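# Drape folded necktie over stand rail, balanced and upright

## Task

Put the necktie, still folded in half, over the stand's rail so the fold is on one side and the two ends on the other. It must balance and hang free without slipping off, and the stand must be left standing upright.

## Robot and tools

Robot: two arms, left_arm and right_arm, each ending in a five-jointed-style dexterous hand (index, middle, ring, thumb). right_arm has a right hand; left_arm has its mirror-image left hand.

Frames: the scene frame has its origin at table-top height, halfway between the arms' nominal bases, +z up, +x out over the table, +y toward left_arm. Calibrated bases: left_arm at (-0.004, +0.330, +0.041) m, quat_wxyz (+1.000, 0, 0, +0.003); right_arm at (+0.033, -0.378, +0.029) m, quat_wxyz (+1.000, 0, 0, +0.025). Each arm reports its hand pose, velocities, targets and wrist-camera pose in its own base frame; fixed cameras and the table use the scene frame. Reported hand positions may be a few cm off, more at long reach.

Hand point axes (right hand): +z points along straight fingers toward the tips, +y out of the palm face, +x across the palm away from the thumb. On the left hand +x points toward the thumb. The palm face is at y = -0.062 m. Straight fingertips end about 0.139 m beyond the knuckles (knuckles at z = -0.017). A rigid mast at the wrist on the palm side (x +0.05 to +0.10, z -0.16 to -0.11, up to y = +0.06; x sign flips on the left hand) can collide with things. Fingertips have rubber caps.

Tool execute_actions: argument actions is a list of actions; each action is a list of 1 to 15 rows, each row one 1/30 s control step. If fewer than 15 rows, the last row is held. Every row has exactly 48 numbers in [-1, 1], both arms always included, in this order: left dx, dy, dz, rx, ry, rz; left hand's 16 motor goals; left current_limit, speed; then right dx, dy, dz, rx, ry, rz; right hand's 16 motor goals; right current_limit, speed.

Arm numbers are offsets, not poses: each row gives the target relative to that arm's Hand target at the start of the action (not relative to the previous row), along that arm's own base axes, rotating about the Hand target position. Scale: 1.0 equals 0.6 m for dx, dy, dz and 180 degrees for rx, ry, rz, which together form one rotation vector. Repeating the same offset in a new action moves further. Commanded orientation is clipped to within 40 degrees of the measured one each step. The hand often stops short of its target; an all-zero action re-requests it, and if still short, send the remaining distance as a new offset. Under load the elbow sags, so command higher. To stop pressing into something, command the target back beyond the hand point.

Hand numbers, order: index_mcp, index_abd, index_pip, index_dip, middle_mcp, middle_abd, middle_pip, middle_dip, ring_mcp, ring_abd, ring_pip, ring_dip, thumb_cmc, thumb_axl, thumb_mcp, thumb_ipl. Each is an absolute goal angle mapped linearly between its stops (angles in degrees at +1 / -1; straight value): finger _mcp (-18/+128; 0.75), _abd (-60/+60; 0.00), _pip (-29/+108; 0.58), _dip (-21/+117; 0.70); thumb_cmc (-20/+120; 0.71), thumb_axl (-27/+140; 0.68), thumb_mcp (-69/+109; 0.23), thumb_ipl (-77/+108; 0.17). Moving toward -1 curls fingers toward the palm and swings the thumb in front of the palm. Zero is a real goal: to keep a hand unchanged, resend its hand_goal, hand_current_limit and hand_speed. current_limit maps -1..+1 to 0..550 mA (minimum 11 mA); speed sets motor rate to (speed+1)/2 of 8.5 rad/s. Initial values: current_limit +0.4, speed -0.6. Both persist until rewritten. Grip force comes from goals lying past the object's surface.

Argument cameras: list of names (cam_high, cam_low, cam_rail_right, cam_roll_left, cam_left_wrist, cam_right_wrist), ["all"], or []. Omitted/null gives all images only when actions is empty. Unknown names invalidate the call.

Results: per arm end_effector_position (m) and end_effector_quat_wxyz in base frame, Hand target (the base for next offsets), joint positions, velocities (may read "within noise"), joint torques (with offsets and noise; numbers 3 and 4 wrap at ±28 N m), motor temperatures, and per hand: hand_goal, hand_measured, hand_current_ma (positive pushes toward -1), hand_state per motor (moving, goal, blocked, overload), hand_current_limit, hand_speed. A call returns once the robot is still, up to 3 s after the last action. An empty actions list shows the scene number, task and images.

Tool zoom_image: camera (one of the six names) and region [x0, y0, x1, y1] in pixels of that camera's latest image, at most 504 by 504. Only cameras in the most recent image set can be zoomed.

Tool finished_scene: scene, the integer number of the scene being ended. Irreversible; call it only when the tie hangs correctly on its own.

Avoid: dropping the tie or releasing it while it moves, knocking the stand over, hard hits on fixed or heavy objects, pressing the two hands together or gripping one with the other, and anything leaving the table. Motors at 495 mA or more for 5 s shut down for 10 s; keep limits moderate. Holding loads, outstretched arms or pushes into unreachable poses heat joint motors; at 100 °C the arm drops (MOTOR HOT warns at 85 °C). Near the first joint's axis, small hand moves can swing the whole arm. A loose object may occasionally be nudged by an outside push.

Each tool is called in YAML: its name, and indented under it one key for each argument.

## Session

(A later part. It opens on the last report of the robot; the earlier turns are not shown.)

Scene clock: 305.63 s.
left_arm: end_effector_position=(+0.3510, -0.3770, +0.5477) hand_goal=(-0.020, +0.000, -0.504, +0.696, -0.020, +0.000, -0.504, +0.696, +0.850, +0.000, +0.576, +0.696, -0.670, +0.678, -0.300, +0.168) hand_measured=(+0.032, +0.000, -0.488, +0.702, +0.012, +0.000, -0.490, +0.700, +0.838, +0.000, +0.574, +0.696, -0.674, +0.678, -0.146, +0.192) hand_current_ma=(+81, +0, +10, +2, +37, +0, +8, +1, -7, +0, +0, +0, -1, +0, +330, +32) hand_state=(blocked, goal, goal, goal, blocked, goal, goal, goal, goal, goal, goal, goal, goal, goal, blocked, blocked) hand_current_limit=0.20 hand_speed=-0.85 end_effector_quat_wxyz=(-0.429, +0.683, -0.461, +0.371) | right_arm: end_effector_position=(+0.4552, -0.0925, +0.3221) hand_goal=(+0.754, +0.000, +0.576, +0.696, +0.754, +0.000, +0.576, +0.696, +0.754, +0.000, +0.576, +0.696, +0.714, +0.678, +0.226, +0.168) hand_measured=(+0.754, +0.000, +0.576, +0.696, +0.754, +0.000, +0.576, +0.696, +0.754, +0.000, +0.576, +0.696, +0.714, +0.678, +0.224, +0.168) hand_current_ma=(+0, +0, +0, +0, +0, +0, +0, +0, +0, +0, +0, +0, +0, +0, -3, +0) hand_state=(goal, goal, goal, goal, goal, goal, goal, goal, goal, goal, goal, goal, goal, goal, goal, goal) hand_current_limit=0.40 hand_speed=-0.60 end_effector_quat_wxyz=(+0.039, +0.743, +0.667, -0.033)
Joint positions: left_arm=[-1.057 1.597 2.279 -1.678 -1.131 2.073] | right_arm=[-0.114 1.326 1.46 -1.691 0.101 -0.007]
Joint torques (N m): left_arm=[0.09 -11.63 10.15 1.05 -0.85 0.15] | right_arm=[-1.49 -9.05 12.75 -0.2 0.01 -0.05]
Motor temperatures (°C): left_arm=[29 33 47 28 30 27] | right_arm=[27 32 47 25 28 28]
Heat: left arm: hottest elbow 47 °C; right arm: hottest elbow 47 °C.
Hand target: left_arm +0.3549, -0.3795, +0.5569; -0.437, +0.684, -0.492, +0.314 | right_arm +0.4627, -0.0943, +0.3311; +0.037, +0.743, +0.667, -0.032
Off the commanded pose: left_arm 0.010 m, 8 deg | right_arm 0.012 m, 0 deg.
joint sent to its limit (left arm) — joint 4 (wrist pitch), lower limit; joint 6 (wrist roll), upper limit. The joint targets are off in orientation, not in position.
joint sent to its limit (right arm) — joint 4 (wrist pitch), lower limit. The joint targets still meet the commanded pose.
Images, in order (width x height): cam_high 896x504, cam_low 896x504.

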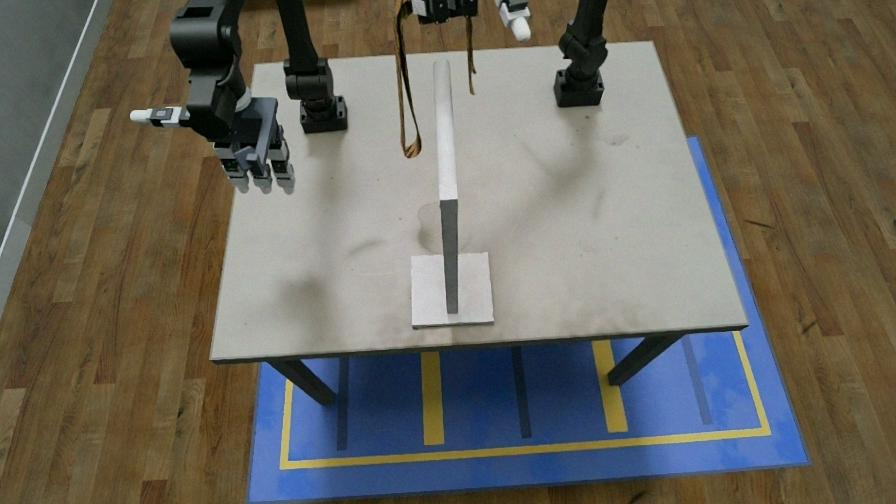

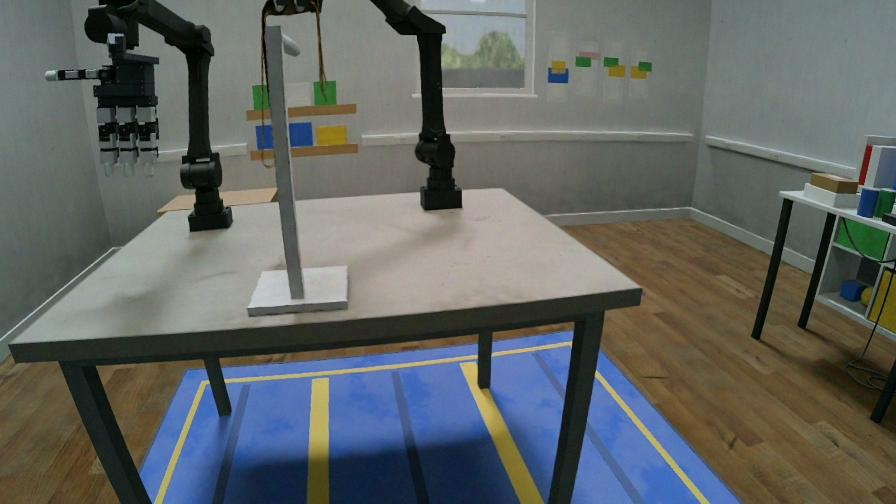

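execute_actions:
  actions:
    - [[0.07,0.01,0,0,0,0,-0.02,0,-0.504,0.696,-0.02,0,-0.504,0.696,0.85,0,0.576,0.696,-0.671,0.678,-0.3,0.168,0.2,-0.85,0,0,0,0,0,0,0.754,0,0.576,0.696,0.754,0,0.576,0.696,0.754,0,0.576,0.696,0.714,0.678,0.226,0.168,0.4,-0.6]]
    - [[0.07,0,0,0,0,0,-0.02,0,-0.504,0.696,-0.02,0,-0.504,0.696,0.85,0,0.576,0.696,-0.671,0.678,-0.3,0.168,0.2,-0.85,0,0,0,0,0,0,0.754,0,0.576,0.696,0.754,0,0.576,0.696,0.754,0,0.576,0.696,0.714,0.678,0.226,0.168,0.4,-0.6]]
    - [[0.07,0,0,0,0,0,-0.02,0,-0.504,0.696,-0.02,0,-0.504,0.696,0.85,0,0.576,0.696,-0.671,0.678,-0.3,0.168,0.2,-0.85,0,0,0,0,0,0,0.754,0,0.576,0.696,0.754,0,0.576,0.696,0.754,0,0.576,0.696,0.714,0.678,0.226,0.168,0.4,-0.6]]
  cameras: ["cam_high","cam_low","cam_rail_right","cam_roll_left"]

Scene clock: 314.60 s.
left_arm: end_effector_position=(+0.4754, -0.3722, +0.5527) hand_goal=(-0.020, +0.000, -0.504, +0.696, -0.020, +0.000, -0.504, +0.696, +0.850, +0.000, +0.576, +0.696, -0.670, +0.678, -0.300, +0.168) hand_measured=(+0.032, +0.000, -0.488, +0.702, +0.012, +0.000, -0.490, +0.700, +0.838, +0.000, +0.574, +0.696, -0.674, +0.678, -0.146, +0.192) hand_current_ma=(+81, +0, +10, +2, +37, +0, +8, +1, -7, +0, +0, +0, -1, +0, +330, +32) hand_state=(blocked, goal, goal, goal, blocked, goal, goal, goal, goal, goal, goal, goal, goal, goal, blocked, blocked) hand_current_limit=0.20 hand_speed=-0.85 end_effector_quat_wxyz=(-0.429, +0.737, -0.372, +0.367) | right_arm: end_effector_position=(+0.4552, -0.0925, +0.3221) hand_goal=(+0.754, +0.000, +0.576, +0.696, +0.754, +0.000, +0.576, +0.696, +0.754, +0.000, +0.576, +0.696, +0.714, +0.678, +0.226, +0.168) hand_measured=(+0.754, +0.000, +0.576, +0.696, +0.754, +0.000, +0.576, +0.696, +0.754, +0.000, +0.576, +0.696, +0.714, +0.678, +0.224, +0.168) hand_current_ma=(+0, +0, +0, +0, +0, +0, +0, +0, +0, +0, +0, +0, +0, +0, -3, +0) hand_state=(goal, goal, goal, goal, goal, goal, goal, goal, goal, goal, goal, goal, goal, goal, goal, goal) hand_current_limit=0.40 hand_speed=-0.60 end_effector_quat_wxyz=(+0.039, +0.743, +0.667, -0.033)
Joint positions: left_arm=[-0.852 1.86 2.649 -1.678 -1.083 2.074] | right_arm=[-0.114 1.326 1.46 -1.691 0.101 -0.007]
Joint torques (N m): left_arm=[0.15 -14.8 9.68 1.22 -0.73 0.11] | right_arm=[-1.49 -9.17 12.72 -0.21 0.01 -0.06]
Heat: left arm: hottest elbow 46 °C; right arm: hottest elbow 47 °C.
Hand target: left_arm +0.4809, -0.3735, +0.5569; -0.437, +0.684, -0.492, +0.314 | right_arm +0.4627, -0.0943, +0.3311; +0.037, +0.743, +0.667, -0.032
Off the commanded pose: left_arm 0.007 m, 16 deg | right_arm 0.012 m, 0 deg.
joint sent to its limit (left arm) — joint 4 (wrist pitch), lower limit; joint 6 (wrist roll), upper limit. The joint targets are off in orientation, not in position.
joint sent to its limit (right arm) — joint 4 (wrist pitch), lower limit. The joint targets still meet the commanded pose.
Images, in order (width x height): cam_high 896x504, cam_low 896x504, cam_rail_right 896x504, cam_roll_left 896x504.

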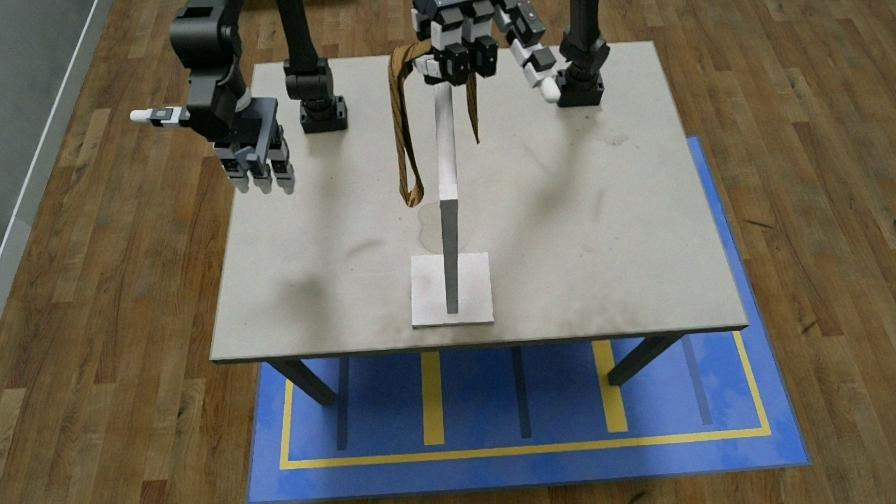

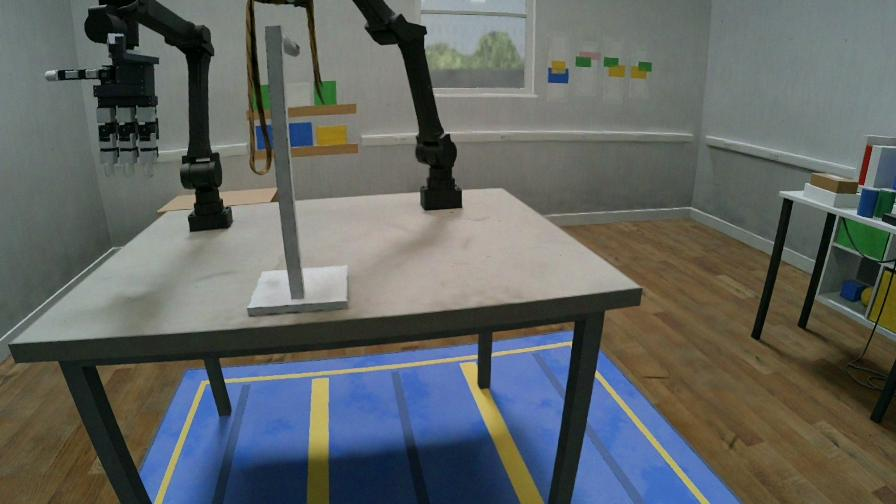

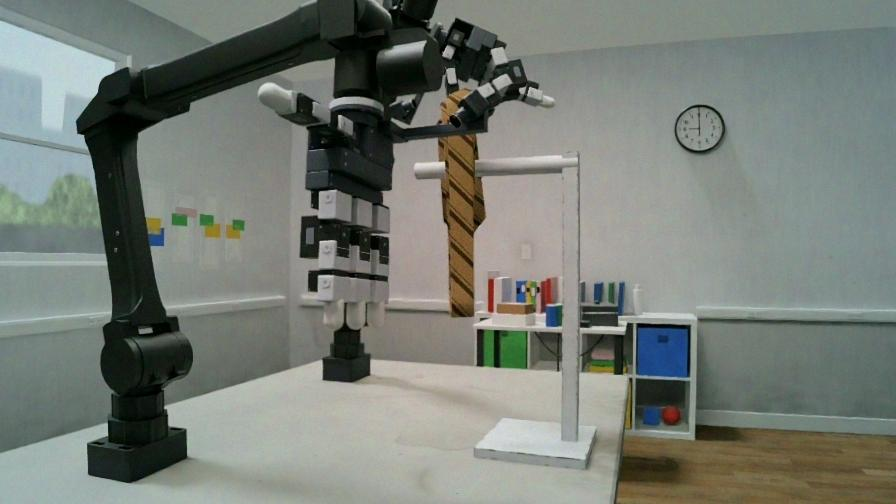

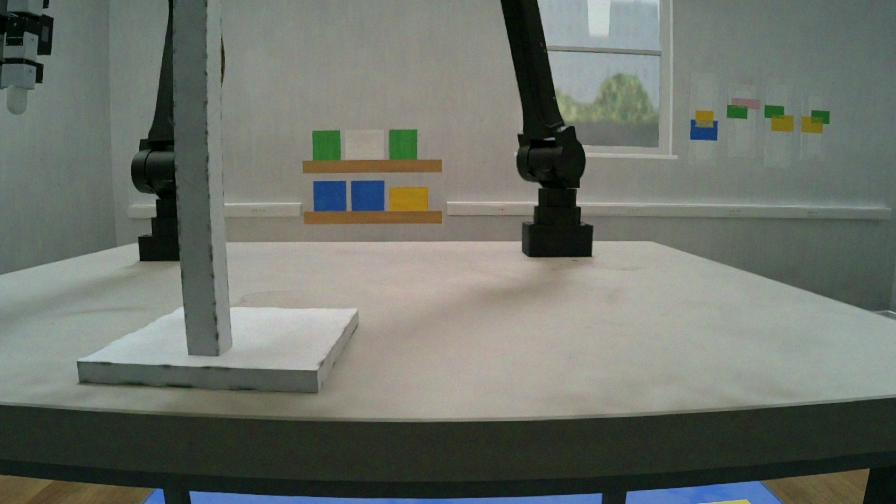

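zoom_image:
  camera: "cam_rail_right"
  region: [380, 10, 600, 330]

zoom_image:
  camera: "cam_high"
  region: [360, 0, 580, 230]

Scaled by 1.575 from the camera's 896x504 image, which has a finer 1280x720 frame.

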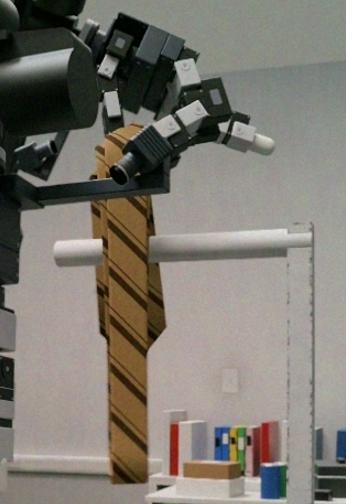

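Scaled by 2.191 from the camera's 896x504 image, which has a finer 1280x720 frame.

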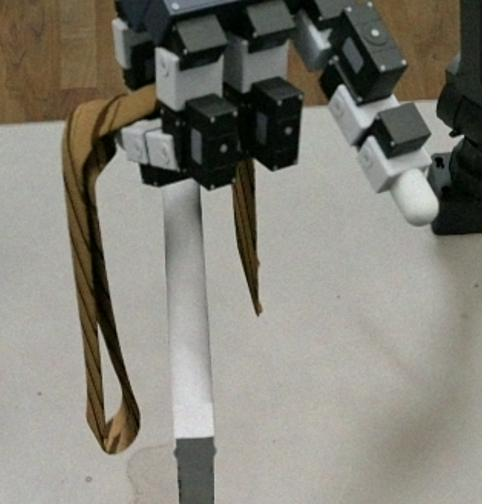

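execute_actions:
  actions:
    - [[0,0,-0.05,0,0,0,-0.02,0,-0.504,0.696,-0.02,0,-0.504,0.696,0.85,0,0.576,0.696,-0.671,0.678,-0.3,0.168,0.2,-0.85,0,0,0,0,0,0,0.754,0,0.576,0.696,0.754,0,0.576,0.696,0.754,0,0.576,0.696,0.714,0.678,0.226,0.168,0.4,-0.6]]
    - [[0,0,-0.045,0,0,0,-0.02,0,-0.504,0.696,-0.02,0,-0.504,0.696,0.85,0,0.576,0.696,-0.671,0.678,-0.3,0.168,0.2,-0.85,0,0,0,0,0,0,0.754,0,0.576,0.696,0.754,0,0.576,0.696,0.754,0,0.576,0.696,0.714,0.678,0.226,0.168,0.4,-0.6]]
  cameras: ["cam_high","cam_low","cam_rail_right"]

zoom_image:
  camera: "cam_rail_right"
  region: [400, 80, 600, 240]

zoom_image:
  camera: "cam_low"
  region: [220, 0, 360, 100]

Scene clock: 364.97 s.
left_arm: end_effector_position=(+0.4770, -0.3804, +0.5011) hand_goal=(-0.020, +0.000, -0.504, +0.696, -0.020, +0.000, -0.504, +0.696, +0.850, +0.000, +0.576, +0.696, -0.670, +0.678, -0.300, +0.168) hand_measured=(+0.032, +0.000, -0.488, +0.702, +0.012, +0.000, -0.490, +0.700, +0.838, +0.000, +0.574, +0.696, -0.674, +0.678, -0.146, +0.192) hand_current_ma=(+81, +0, +10, +2, +37, +0, +8, +1, -7, +0, +0, +0, -1, +0, +330, +32) hand_state=(blocked, goal, goal, goal, blocked, goal, goal, goal, goal, goal, goal, goal, goal, goal, blocked, blocked) hand_current_limit=0.20 hand_speed=-0.85 end_effector_quat_wxyz=(-0.436, +0.734, -0.412, +0.319) | right_arm: end_effector_position=(+0.4552, -0.0925, +0.3221) hand_goal=(+0.754, +0.000, +0.576, +0.696, +0.754, +0.000, +0.576, +0.696, +0.754, +0.000, +0.576, +0.696, +0.714, +0.678, +0.226, +0.168) hand_measured=(+0.754, +0.000, +0.576, +0.696, +0.754, +0.000, +0.576, +0.696, +0.754, +0.000, +0.576, +0.696, +0.714, +0.678, +0.224, +0.168) hand_current_ma=(+0, +0, +0, +0, +0, +0, +0, +0, +0, +0, +0, +0, +0, +0, -3, +0) hand_state=(goal, goal, goal, goal, goal, goal, goal, goal, goal, goal, goal, goal, goal, goal, goal, goal) hand_current_limit=0.40 hand_speed=-0.60 end_effector_quat_wxyz=(+0.039, +0.743, +0.667, -0.033)
Joint positions: left_arm=[-0.852 1.857 2.523 -1.678 -1.057 2.074] | right_arm=[-0.114 1.326 1.46 -1.691 0.101 -0.007]
Joint torques (N m): left_arm=[0.44 -16.79 6.69 1.03 -0.92 0.13] | right_arm=[-1.49 -9.11 12.72 -0.21 0.01 -0.05]
Heat: left arm: hottest elbow 45 °C; right arm: hottest elbow 48 °C.
Hand target: left_arm +0.4809, -0.3736, +0.4998; -0.437, +0.684, -0.492, +0.314 | right_arm +0.4627, -0.0943, +0.3311; +0.037, +0.743, +0.667, -0.032
Off the commanded pose: left_arm 0.008 m, 11 deg | right_arm 0.012 m, 0 deg.
joint sent to its limit (left arm) — joint 4 (wrist pitch), lower limit; joint 6 (wrist roll), upper limit. The joint targets are off in orientation, not in position.
joint sent to its limit (right arm) — joint 4 (wrist pitch), lower limit. The joint targets still meet the commanded pose.
Images, in order (width x height): cam_high 896x504, cam_low 896x504, cam_rail_right 896x504.

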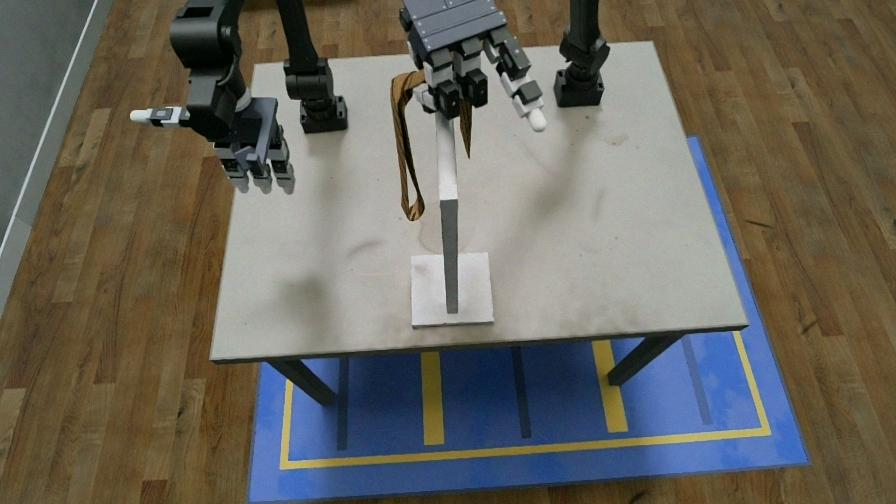

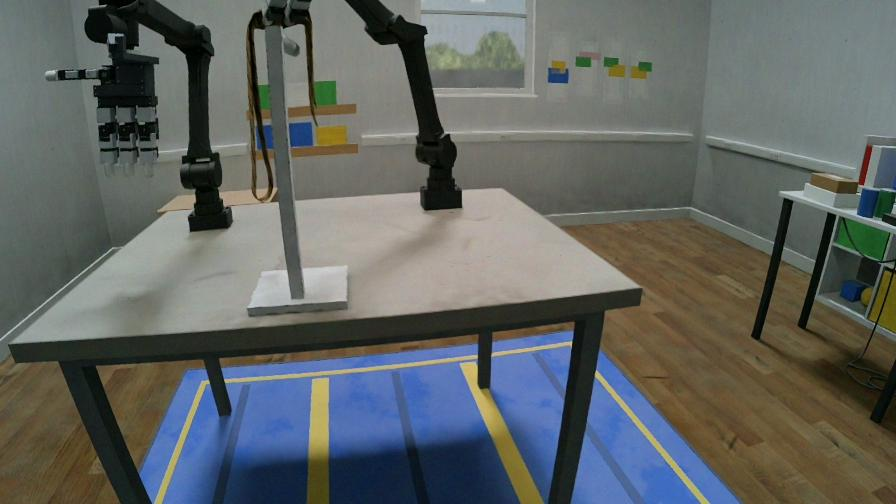

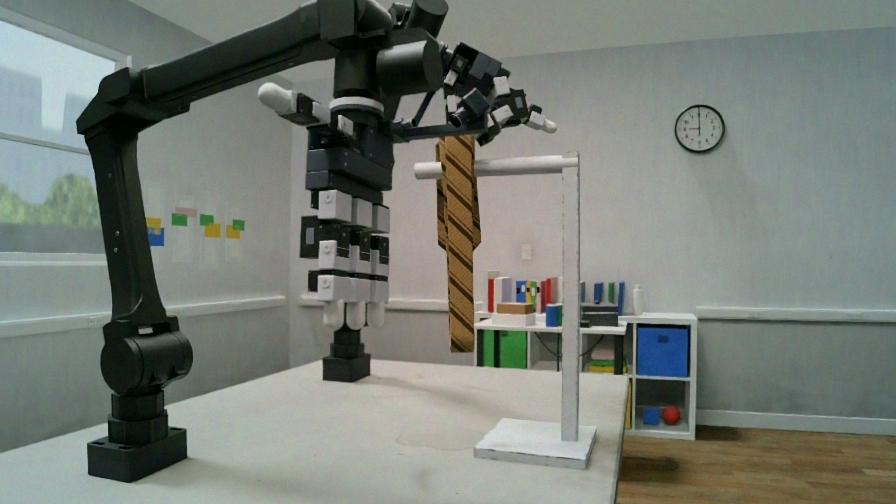

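Scaled by 2.520 from the camera's 896x504 image, which has a finer 1280x720 frame.

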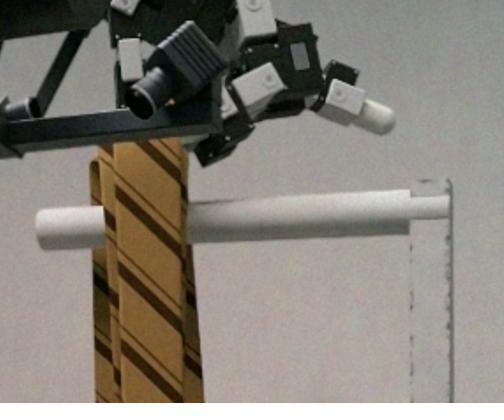

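Scaled by 3.600 from the camera's 896x504 image, which has a finer 1280x720 frame.

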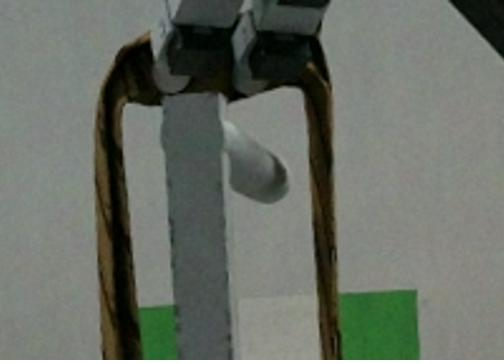

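execute_actions:
  actions:
    - [[0,0.022,-0.03,0,0,0,-0.02,0,-0.504,0.696,-0.02,0,-0.504,0.696,0.85,0,0.576,0.696,-0.671,0.678,-0.3,0.168,0.2,-0.85,0,0,0,0,0,0,0.754,0,0.576,0.696,0.754,0,0.576,0.696,0.754,0,0.576,0.696,0.714,0.678,0.226,0.168,0.4,-0.6]]
  cameras: ["cam_high","cam_low","cam_rail_right"]

zoom_image:
  camera: "cam_rail_right"
  region: [400, 80, 600, 240]

zoom_image:
  camera: "cam_low"
  region: [220, 0, 360, 100]

Scene clock: 376.63 s.
left_arm: end_effector_position=(+0.4795, -0.3728, +0.4768) hand_goal=(-0.020, +0.000, -0.504, +0.696, -0.020, +0.000, -0.504, +0.696, +0.850, +0.000, +0.576, +0.696, -0.670, +0.678, -0.300, +0.168) hand_measured=(+0.032, +0.000, -0.488, +0.702, +0.012, +0.000, -0.490, +0.700, +0.838, +0.000, +0.574, +0.696, -0.674, +0.678, -0.148, +0.192) hand_current_ma=(+81, +0, +10, +2, +37, +0, +8, +1, -7, +0, +0, +0, -1, +0, +329, +32) hand_state=(blocked, goal, goal, goal, blocked, goal, goal, goal, goal, goal, goal, goal, goal, goal, blocked, blocked) hand_current_limit=0.20 hand_speed=-0.85 end_effector_quat_wxyz=(-0.443, +0.734, -0.425, +0.291) | right_arm: end_effector_position=(+0.4552, -0.0925, +0.3221) hand_goal=(+0.754, +0.000, +0.576, +0.696, +0.754, +0.000, +0.576, +0.696, +0.754, +0.000, +0.576, +0.696, +0.714, +0.678, +0.226, +0.168) hand_measured=(+0.754, +0.000, +0.576, +0.696, +0.754, +0.000, +0.576, +0.696, +0.754, +0.000, +0.576, +0.696, +0.714, +0.678, +0.224, +0.168) hand_current_ma=(+0, +0, +0, +0, +0, +0, +0, +0, +0, +0, +0, +0, +0, +0, -3, +0) hand_state=(goal, goal, goal, goal, goal, goal, goal, goal, goal, goal, goal, goal, goal, goal, goal, goal) hand_current_limit=0.40 hand_speed=-0.60 end_effector_quat_wxyz=(+0.039, +0.743, +0.667, -0.033)
Joint positions: left_arm=[-0.839 1.846 2.45 -1.678 -1.049 2.074] | right_arm=[-0.114 1.326 1.46 -1.691 0.101 -0.007]
Joint torques (N m): left_arm=[0.85 -18.02 6.58 0.94 -0.92 0.17] | right_arm=[-1.49 -9.11 12.74 -0.23 0.01 -0.05]
Heat: left arm: hottest elbow 44 °C; right arm: hottest elbow 48 °C.
Hand target: left_arm +0.4810, -0.3603, +0.4819; -0.437, +0.684, -0.492, +0.314 | right_arm +0.4627, -0.0943, +0.3311; +0.037, +0.743, +0.667, -0.032
Off the commanded pose: left_arm 0.014 m, 10 deg | right_arm 0.012 m, 0 deg.
joint sent to its limit (left arm) — joint 4 (wrist pitch), lower limit; joint 6 (wrist roll), upper limit. The joint targets are off in orientation, not in position.
joint sent to its limit (right arm) — joint 4 (wrist pitch), lower limit. The joint targets still meet the commanded pose.
Images, in order (width x height): cam_high 896x504, cam_low 896x504, cam_rail_right 896x504.

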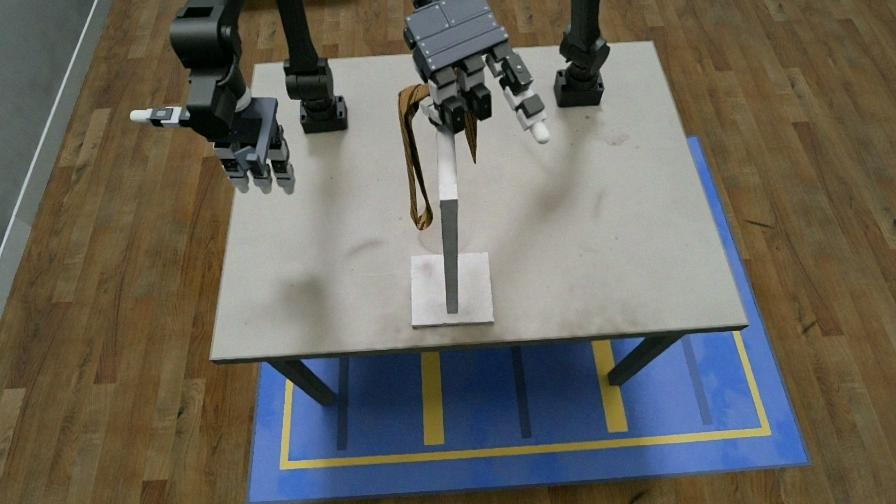

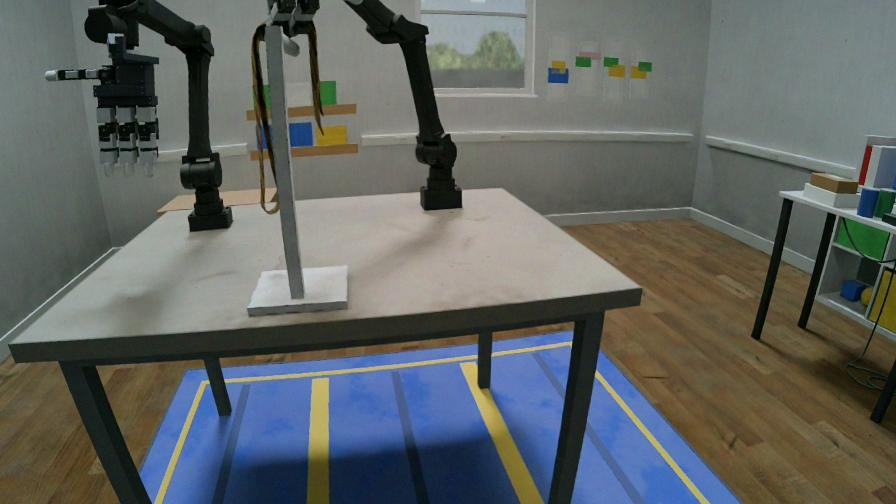

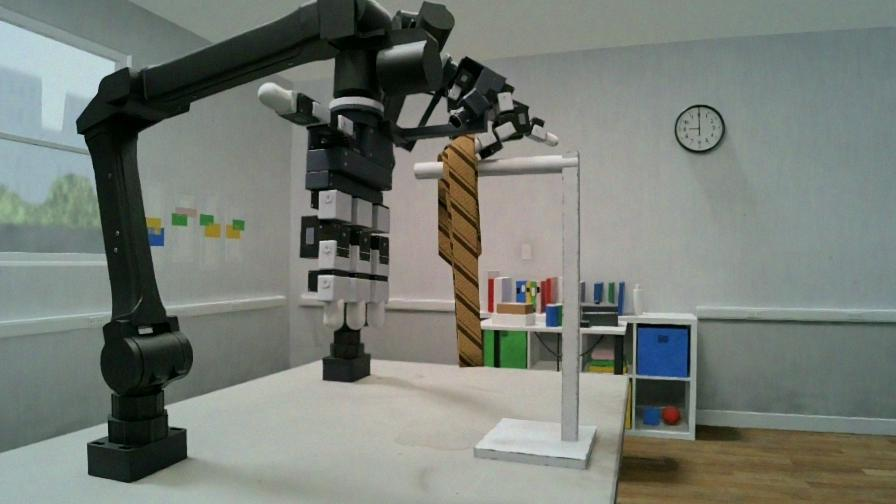

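Scaled by 2.520 from the camera's 896x504 image, which has a finer 1280x720 frame.

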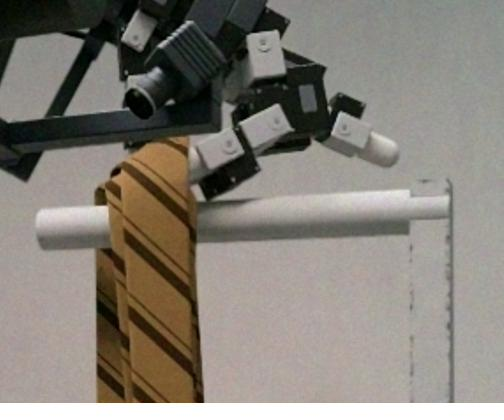

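Scaled by 3.600 from the camera's 896x504 image, which has a finer 1280x720 frame.

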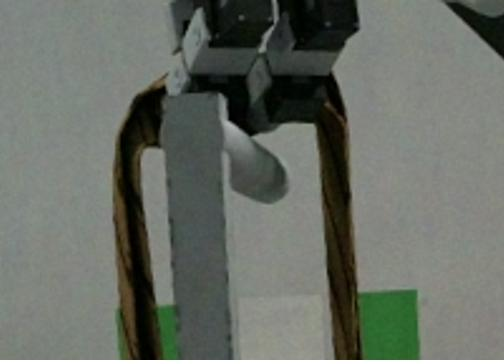

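zoom_image:
  camera: "cam_low"
  region: [255, 0, 325, 60]

zoom_image:
  camera: "cam_high"
  region: [390, 60, 500, 160]

Scaled by 7.200 from the camera's 896x504 image, which has a finer 1280x720 frame.

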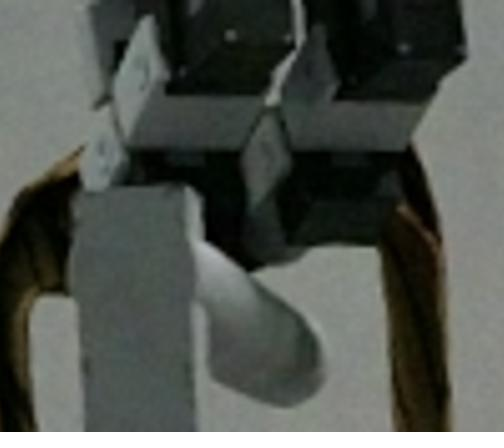

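Scaled by 4.582 from the camera's 896x504 image, which has a finer 1280x720 frame.

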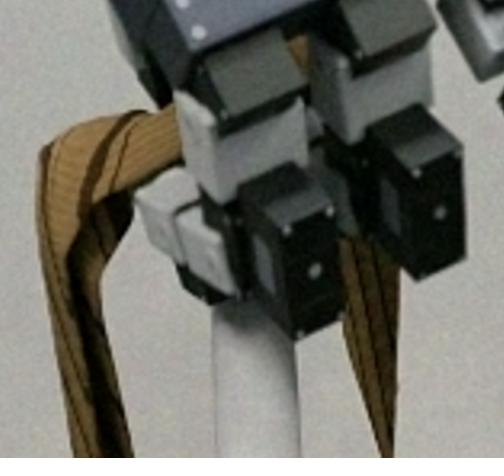

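execute_actions:
  actions:
    - [[0,0.015,-0.01,0,0,0,-0.02,0,-0.504,0.696,-0.02,0,-0.504,0.696,0.85,0,0.576,0.696,-0.671,0.678,-0.3,0.168,0.2,-0.85,0,0,0,0,0,0,0.754,0,0.576,0.696,0.754,0,0.576,0.696,0.754,0,0.576,0.696,0.714,0.678,0.226,0.168,0.4,-0.6]]
  cameras: ["cam_high","cam_low","cam_rail_right"]

zoom_image:
  camera: "cam_rail_right"
  region: [400, 80, 600, 240]

zoom_image:
  camera: "cam_low"
  region: [235, 0, 335, 80]

zoom_image:
  camera: "cam_high"
  region: [390, 60, 500, 160]

Scene clock: 414.10 s.
left_arm: end_effector_position=(+0.4761, -0.3658, +0.4766) hand_goal=(-0.020, +0.000, -0.504, +0.696, -0.020, +0.000, -0.504, +0.696, +0.850, +0.000, +0.576, +0.696, -0.670, +0.678, -0.300, +0.168) hand_measured=(+0.032, +0.006, -0.488, +0.702, +0.012, +0.000, -0.490, +0.700, +0.838, +0.000, +0.574, +0.696, -0.672, +0.678, -0.152, +0.192) hand_current_ma=(+81, +1, +10, +2, +36, +0, +8, +1, -7, +0, +0, +0, -1, +0, +330, +32) hand_state=(blocked, goal, goal, goal, blocked, goal, goal, goal, goal, goal, goal, goal, goal, goal, blocked, blocked) hand_current_limit=0.20 hand_speed=-0.85 end_effector_quat_wxyz=(-0.442, +0.736, -0.425, +0.287) | right_arm: end_effector_position=(+0.4552, -0.0925, +0.3221) hand_goal=(+0.754, +0.000, +0.576, +0.696, +0.754, +0.000, +0.576, +0.696, +0.754, +0.000, +0.576, +0.696, +0.714, +0.678, +0.226, +0.168) hand_measured=(+0.754, +0.000, +0.576, +0.696, +0.754, +0.000, +0.576, +0.696, +0.754, +0.000, +0.576, +0.696, +0.714, +0.678, +0.224, +0.168) hand_current_ma=(+0, +0, +0, +0, +0, +0, +0, +0, +0, +0, +0, +0, +0, +0, -3, +0) hand_state=(goal, goal, goal, goal, goal, goal, goal, goal, goal, goal, goal, goal, goal, goal, goal, goal) hand_current_limit=0.40 hand_speed=-0.60 end_effector_quat_wxyz=(+0.039, +0.743, +0.667, -0.033)
Joint positions: left_arm=[-0.834 1.825 2.42 -1.678 -1.044 2.069] | right_arm=[-0.114 1.326 1.46 -1.691 0.101 -0.007]
Joint torques (N m): left_arm=[1.49 -17.32 6.26 0.94 -0.88 0.2] | right_arm=[-1.49 -9.17 12.74 -0.21 0.01 -0.05]
Motor temperatures (°C): left_arm=[29 37 41 28 30 27] | right_arm=[27 31 48 25 28 28]
Heat: left arm: hottest elbow 41 °C; right arm: hottest elbow 48 °C.
Hand target: left_arm +0.4809, -0.3514, +0.4759; -0.437, +0.684, -0.492, +0.314 | right_arm +0.4627, -0.0943, +0.3311; +0.037, +0.743, +0.667, -0.032
Off the commanded pose: left_arm 0.015 m, 10 deg | right_arm 0.012 m, 0 deg.
joint sent to its limit (left arm) — joint 4 (wrist pitch), lower limit; joint 6 (wrist roll), upper limit. The joint targets are off in orientation, not in position.
joint sent to its limit (right arm) — joint 4 (wrist pitch), lower limit. The joint targets still meet the commanded pose.
Images, in order (width x height): cam_high 896x504, cam_low 896x504, cam_rail_right 896x504.

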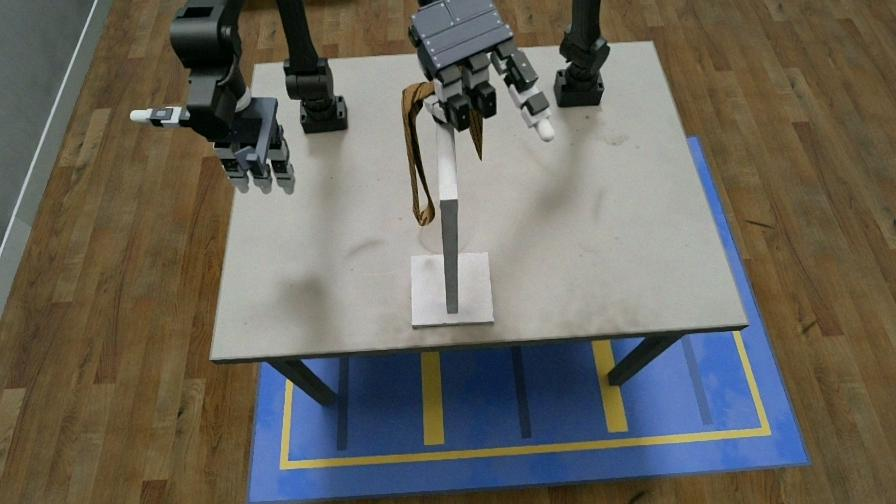

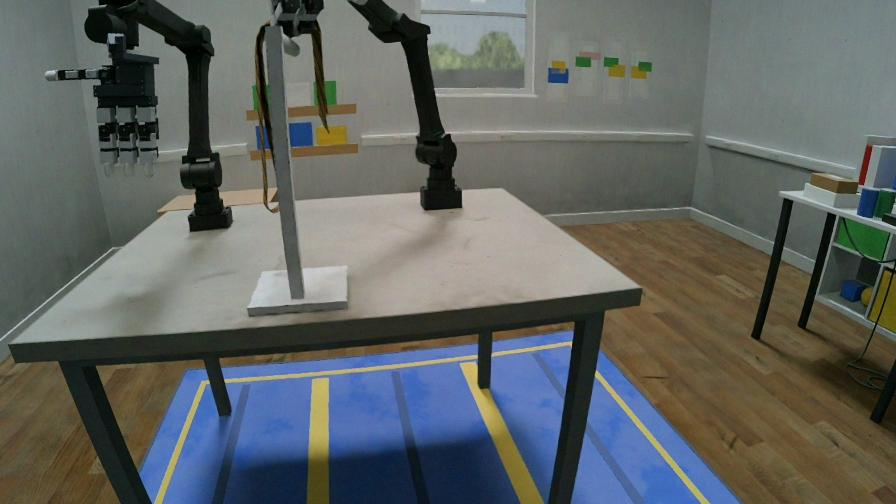

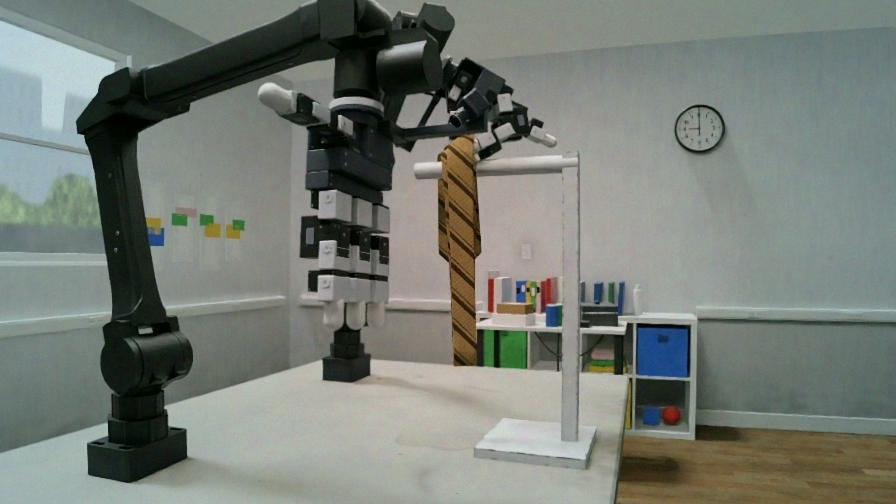

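Scaled by 2.520 from the camera's 896x504 image, which has a finer 1280x720 frame.

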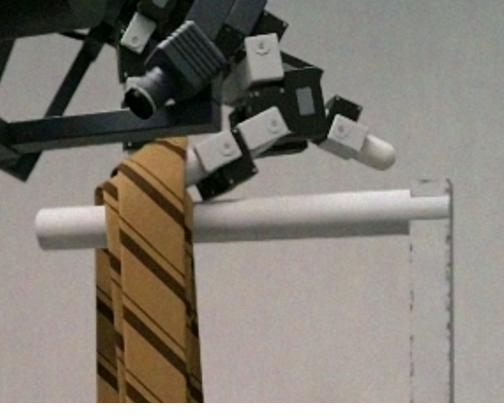

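Scaled by 5.040 from the camera's 896x504 image, which has a finer 1280x720 frame.

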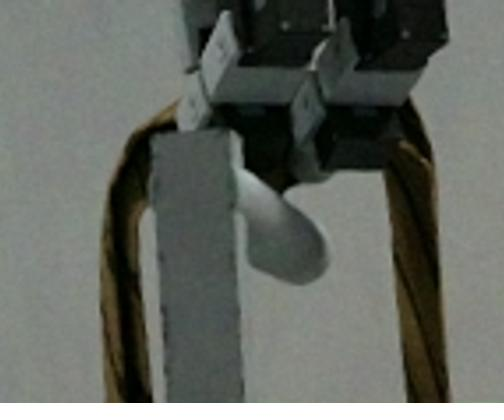

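Scaled by 4.582 from the camera's 896x504 image, which has a finer 1280x720 frame.

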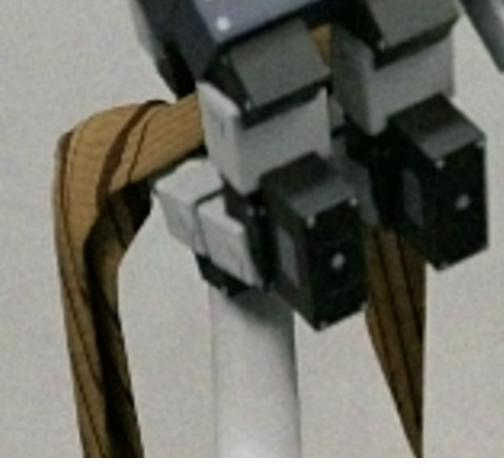

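execute_actions:
  actions:
    - [[0,-0.015,0.008,0,0,0,0.2,0,-0.62,0.696,0.2,0,-0.62,0.696,0.85,0,0.576,0.696,-0.671,0.678,-0.05,0.168,0.2,-0.85,0,0,0,0,0,0,0.754,0,0.576,0.696,0.754,0,0.576,0.696,0.754,0,0.576,0.696,0.714,0.678,0.226,0.168,0.4,-0.6]]
  cameras: ["cam_high","cam_low","cam_rail_right"]

zoom_image:
  camera: "cam_rail_right"
  region: [400, 80, 600, 240]

zoom_image:
  camera: "cam_low"
  region: [235, 0, 335, 80]

Scene clock: 429.10 s.
left_arm: end_effector_position=(+0.4769, -0.3644, +0.4774) hand_goal=(+0.200, +0.000, -0.620, +0.696, +0.200, +0.000, -0.620, +0.696, +0.850, +0.000, +0.576, +0.696, -0.670, +0.678, -0.050, +0.168) hand_measured=(+0.198, +0.002, -0.610, +0.702, +0.198, +0.000, -0.608, +0.700, +0.838, +0.000, +0.574, +0.696, -0.668, +0.678, -0.052, +0.166) hand_current_ma=(+0, +0, +5, +1, +0, +0, +7, +1, -7, +0, +0, +0, +0, +0, -1, +0) hand_state=(goal, goal, goal, goal, goal, goal, goal, goal, goal, goal, goal, goal, goal, goal, goal, goal) hand_current_limit=0.20 hand_speed=-0.85 end_effector_quat_wxyz=(-0.446, +0.735, -0.423, +0.287) | right_arm: end_effector_position=(+0.4552, -0.0925, +0.3221) hand_goal=(+0.754, +0.000, +0.576, +0.696, +0.754, +0.000, +0.576, +0.696, +0.754, +0.000, +0.576, +0.696, +0.714, +0.678, +0.226, +0.168) hand_measured=(+0.754, +0.000, +0.576, +0.696, +0.754, +0.000, +0.576, +0.696, +0.754, +0.000, +0.576, +0.696, +0.714, +0.678, +0.224, +0.168) hand_current_ma=(+0, +0, +0, +0, +0, +0, +0, +0, +0, +0, +0, +0, +0, +0, -3, +0) hand_state=(goal, goal, goal, goal, goal, goal, goal, goal, goal, goal, goal, goal, goal, goal, goal, goal) hand_current_limit=0.40 hand_speed=-0.60 end_effector_quat_wxyz=(+0.039, +0.743, +0.667, -0.033)
Joint positions: left_arm=[-0.833 1.825 2.42 -1.678 -1.052 2.07] | right_arm=[-0.114 1.326 1.46 -1.691 0.101 -0.007]
Joint torques (N m): left_arm=[0.38 -16.09 8.59 0.87 -0.87 0.21] | right_arm=[-1.44 -9.11 12.75 -0.21 0.01 -0.05]
Heat: left arm: hottest elbow 41 °C; right arm: hottest elbow 48 °C.
Hand target: left_arm +0.4809, -0.3602, +0.4807; -0.437, +0.684, -0.492, +0.314 | right_arm +0.4627, -0.0943, +0.3311; +0.037, +0.743, +0.667, -0.032
Off the commanded pose: left_arm 0.007 m, 10 deg | right_arm 0.012 m, 0 deg.
joint sent to its limit (left arm) — joint 4 (wrist pitch), lower limit; joint 6 (wrist roll), upper limit. The joint targets are off in orientation, not in position.
joint sent to its limit (right arm) — joint 4 (wrist pitch), lower limit. The joint targets still meet the commanded pose.
Images, in order (width x height): cam_high 896x504, cam_low 896x504, cam_rail_right 896x504.

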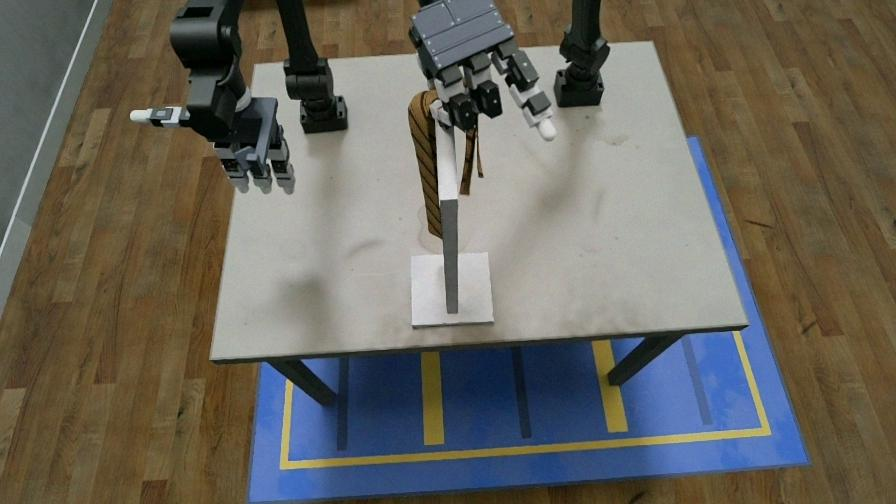

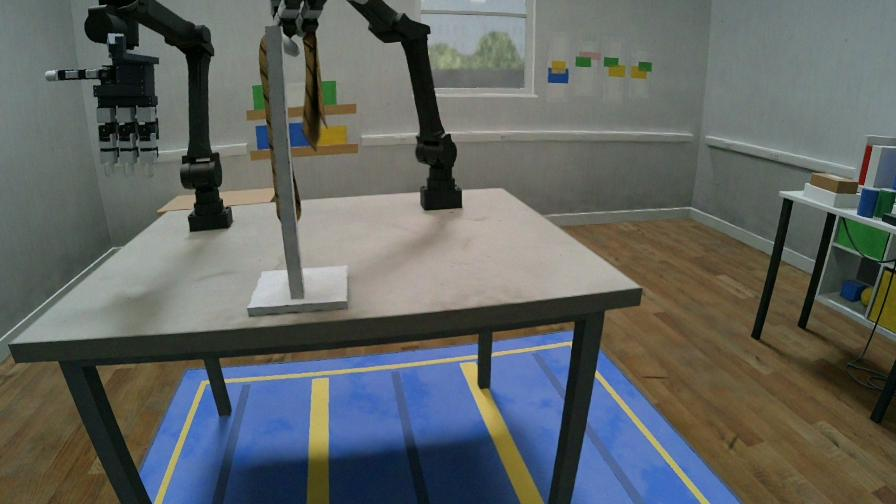

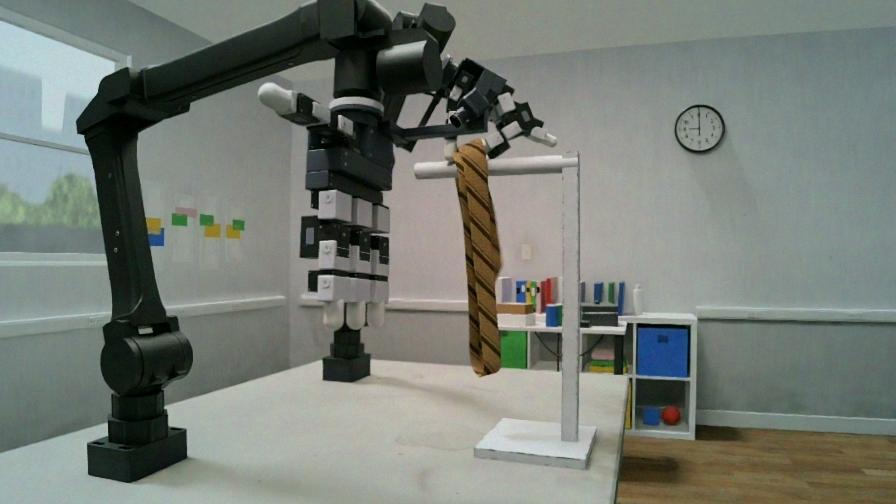

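Scaled by 2.520 from the camera's 896x504 image, which has a finer 1280x720 frame.

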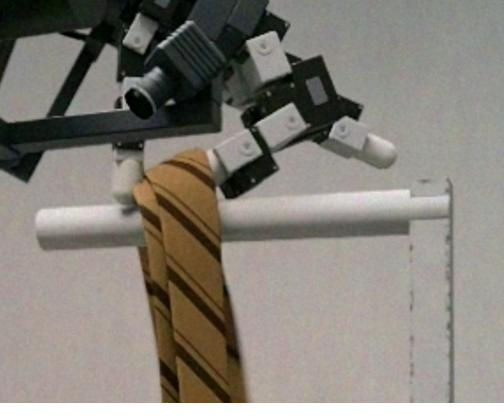

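Scaled by 5.040 from the camera's 896x504 image, which has a finer 1280x720 frame.

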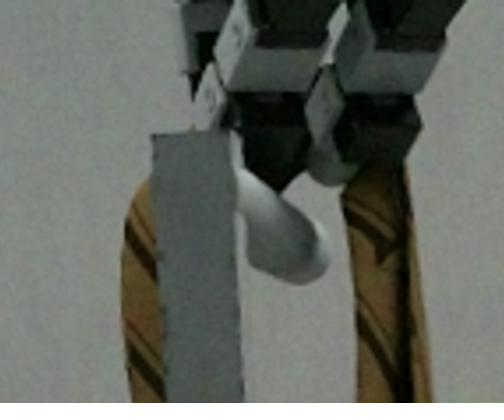

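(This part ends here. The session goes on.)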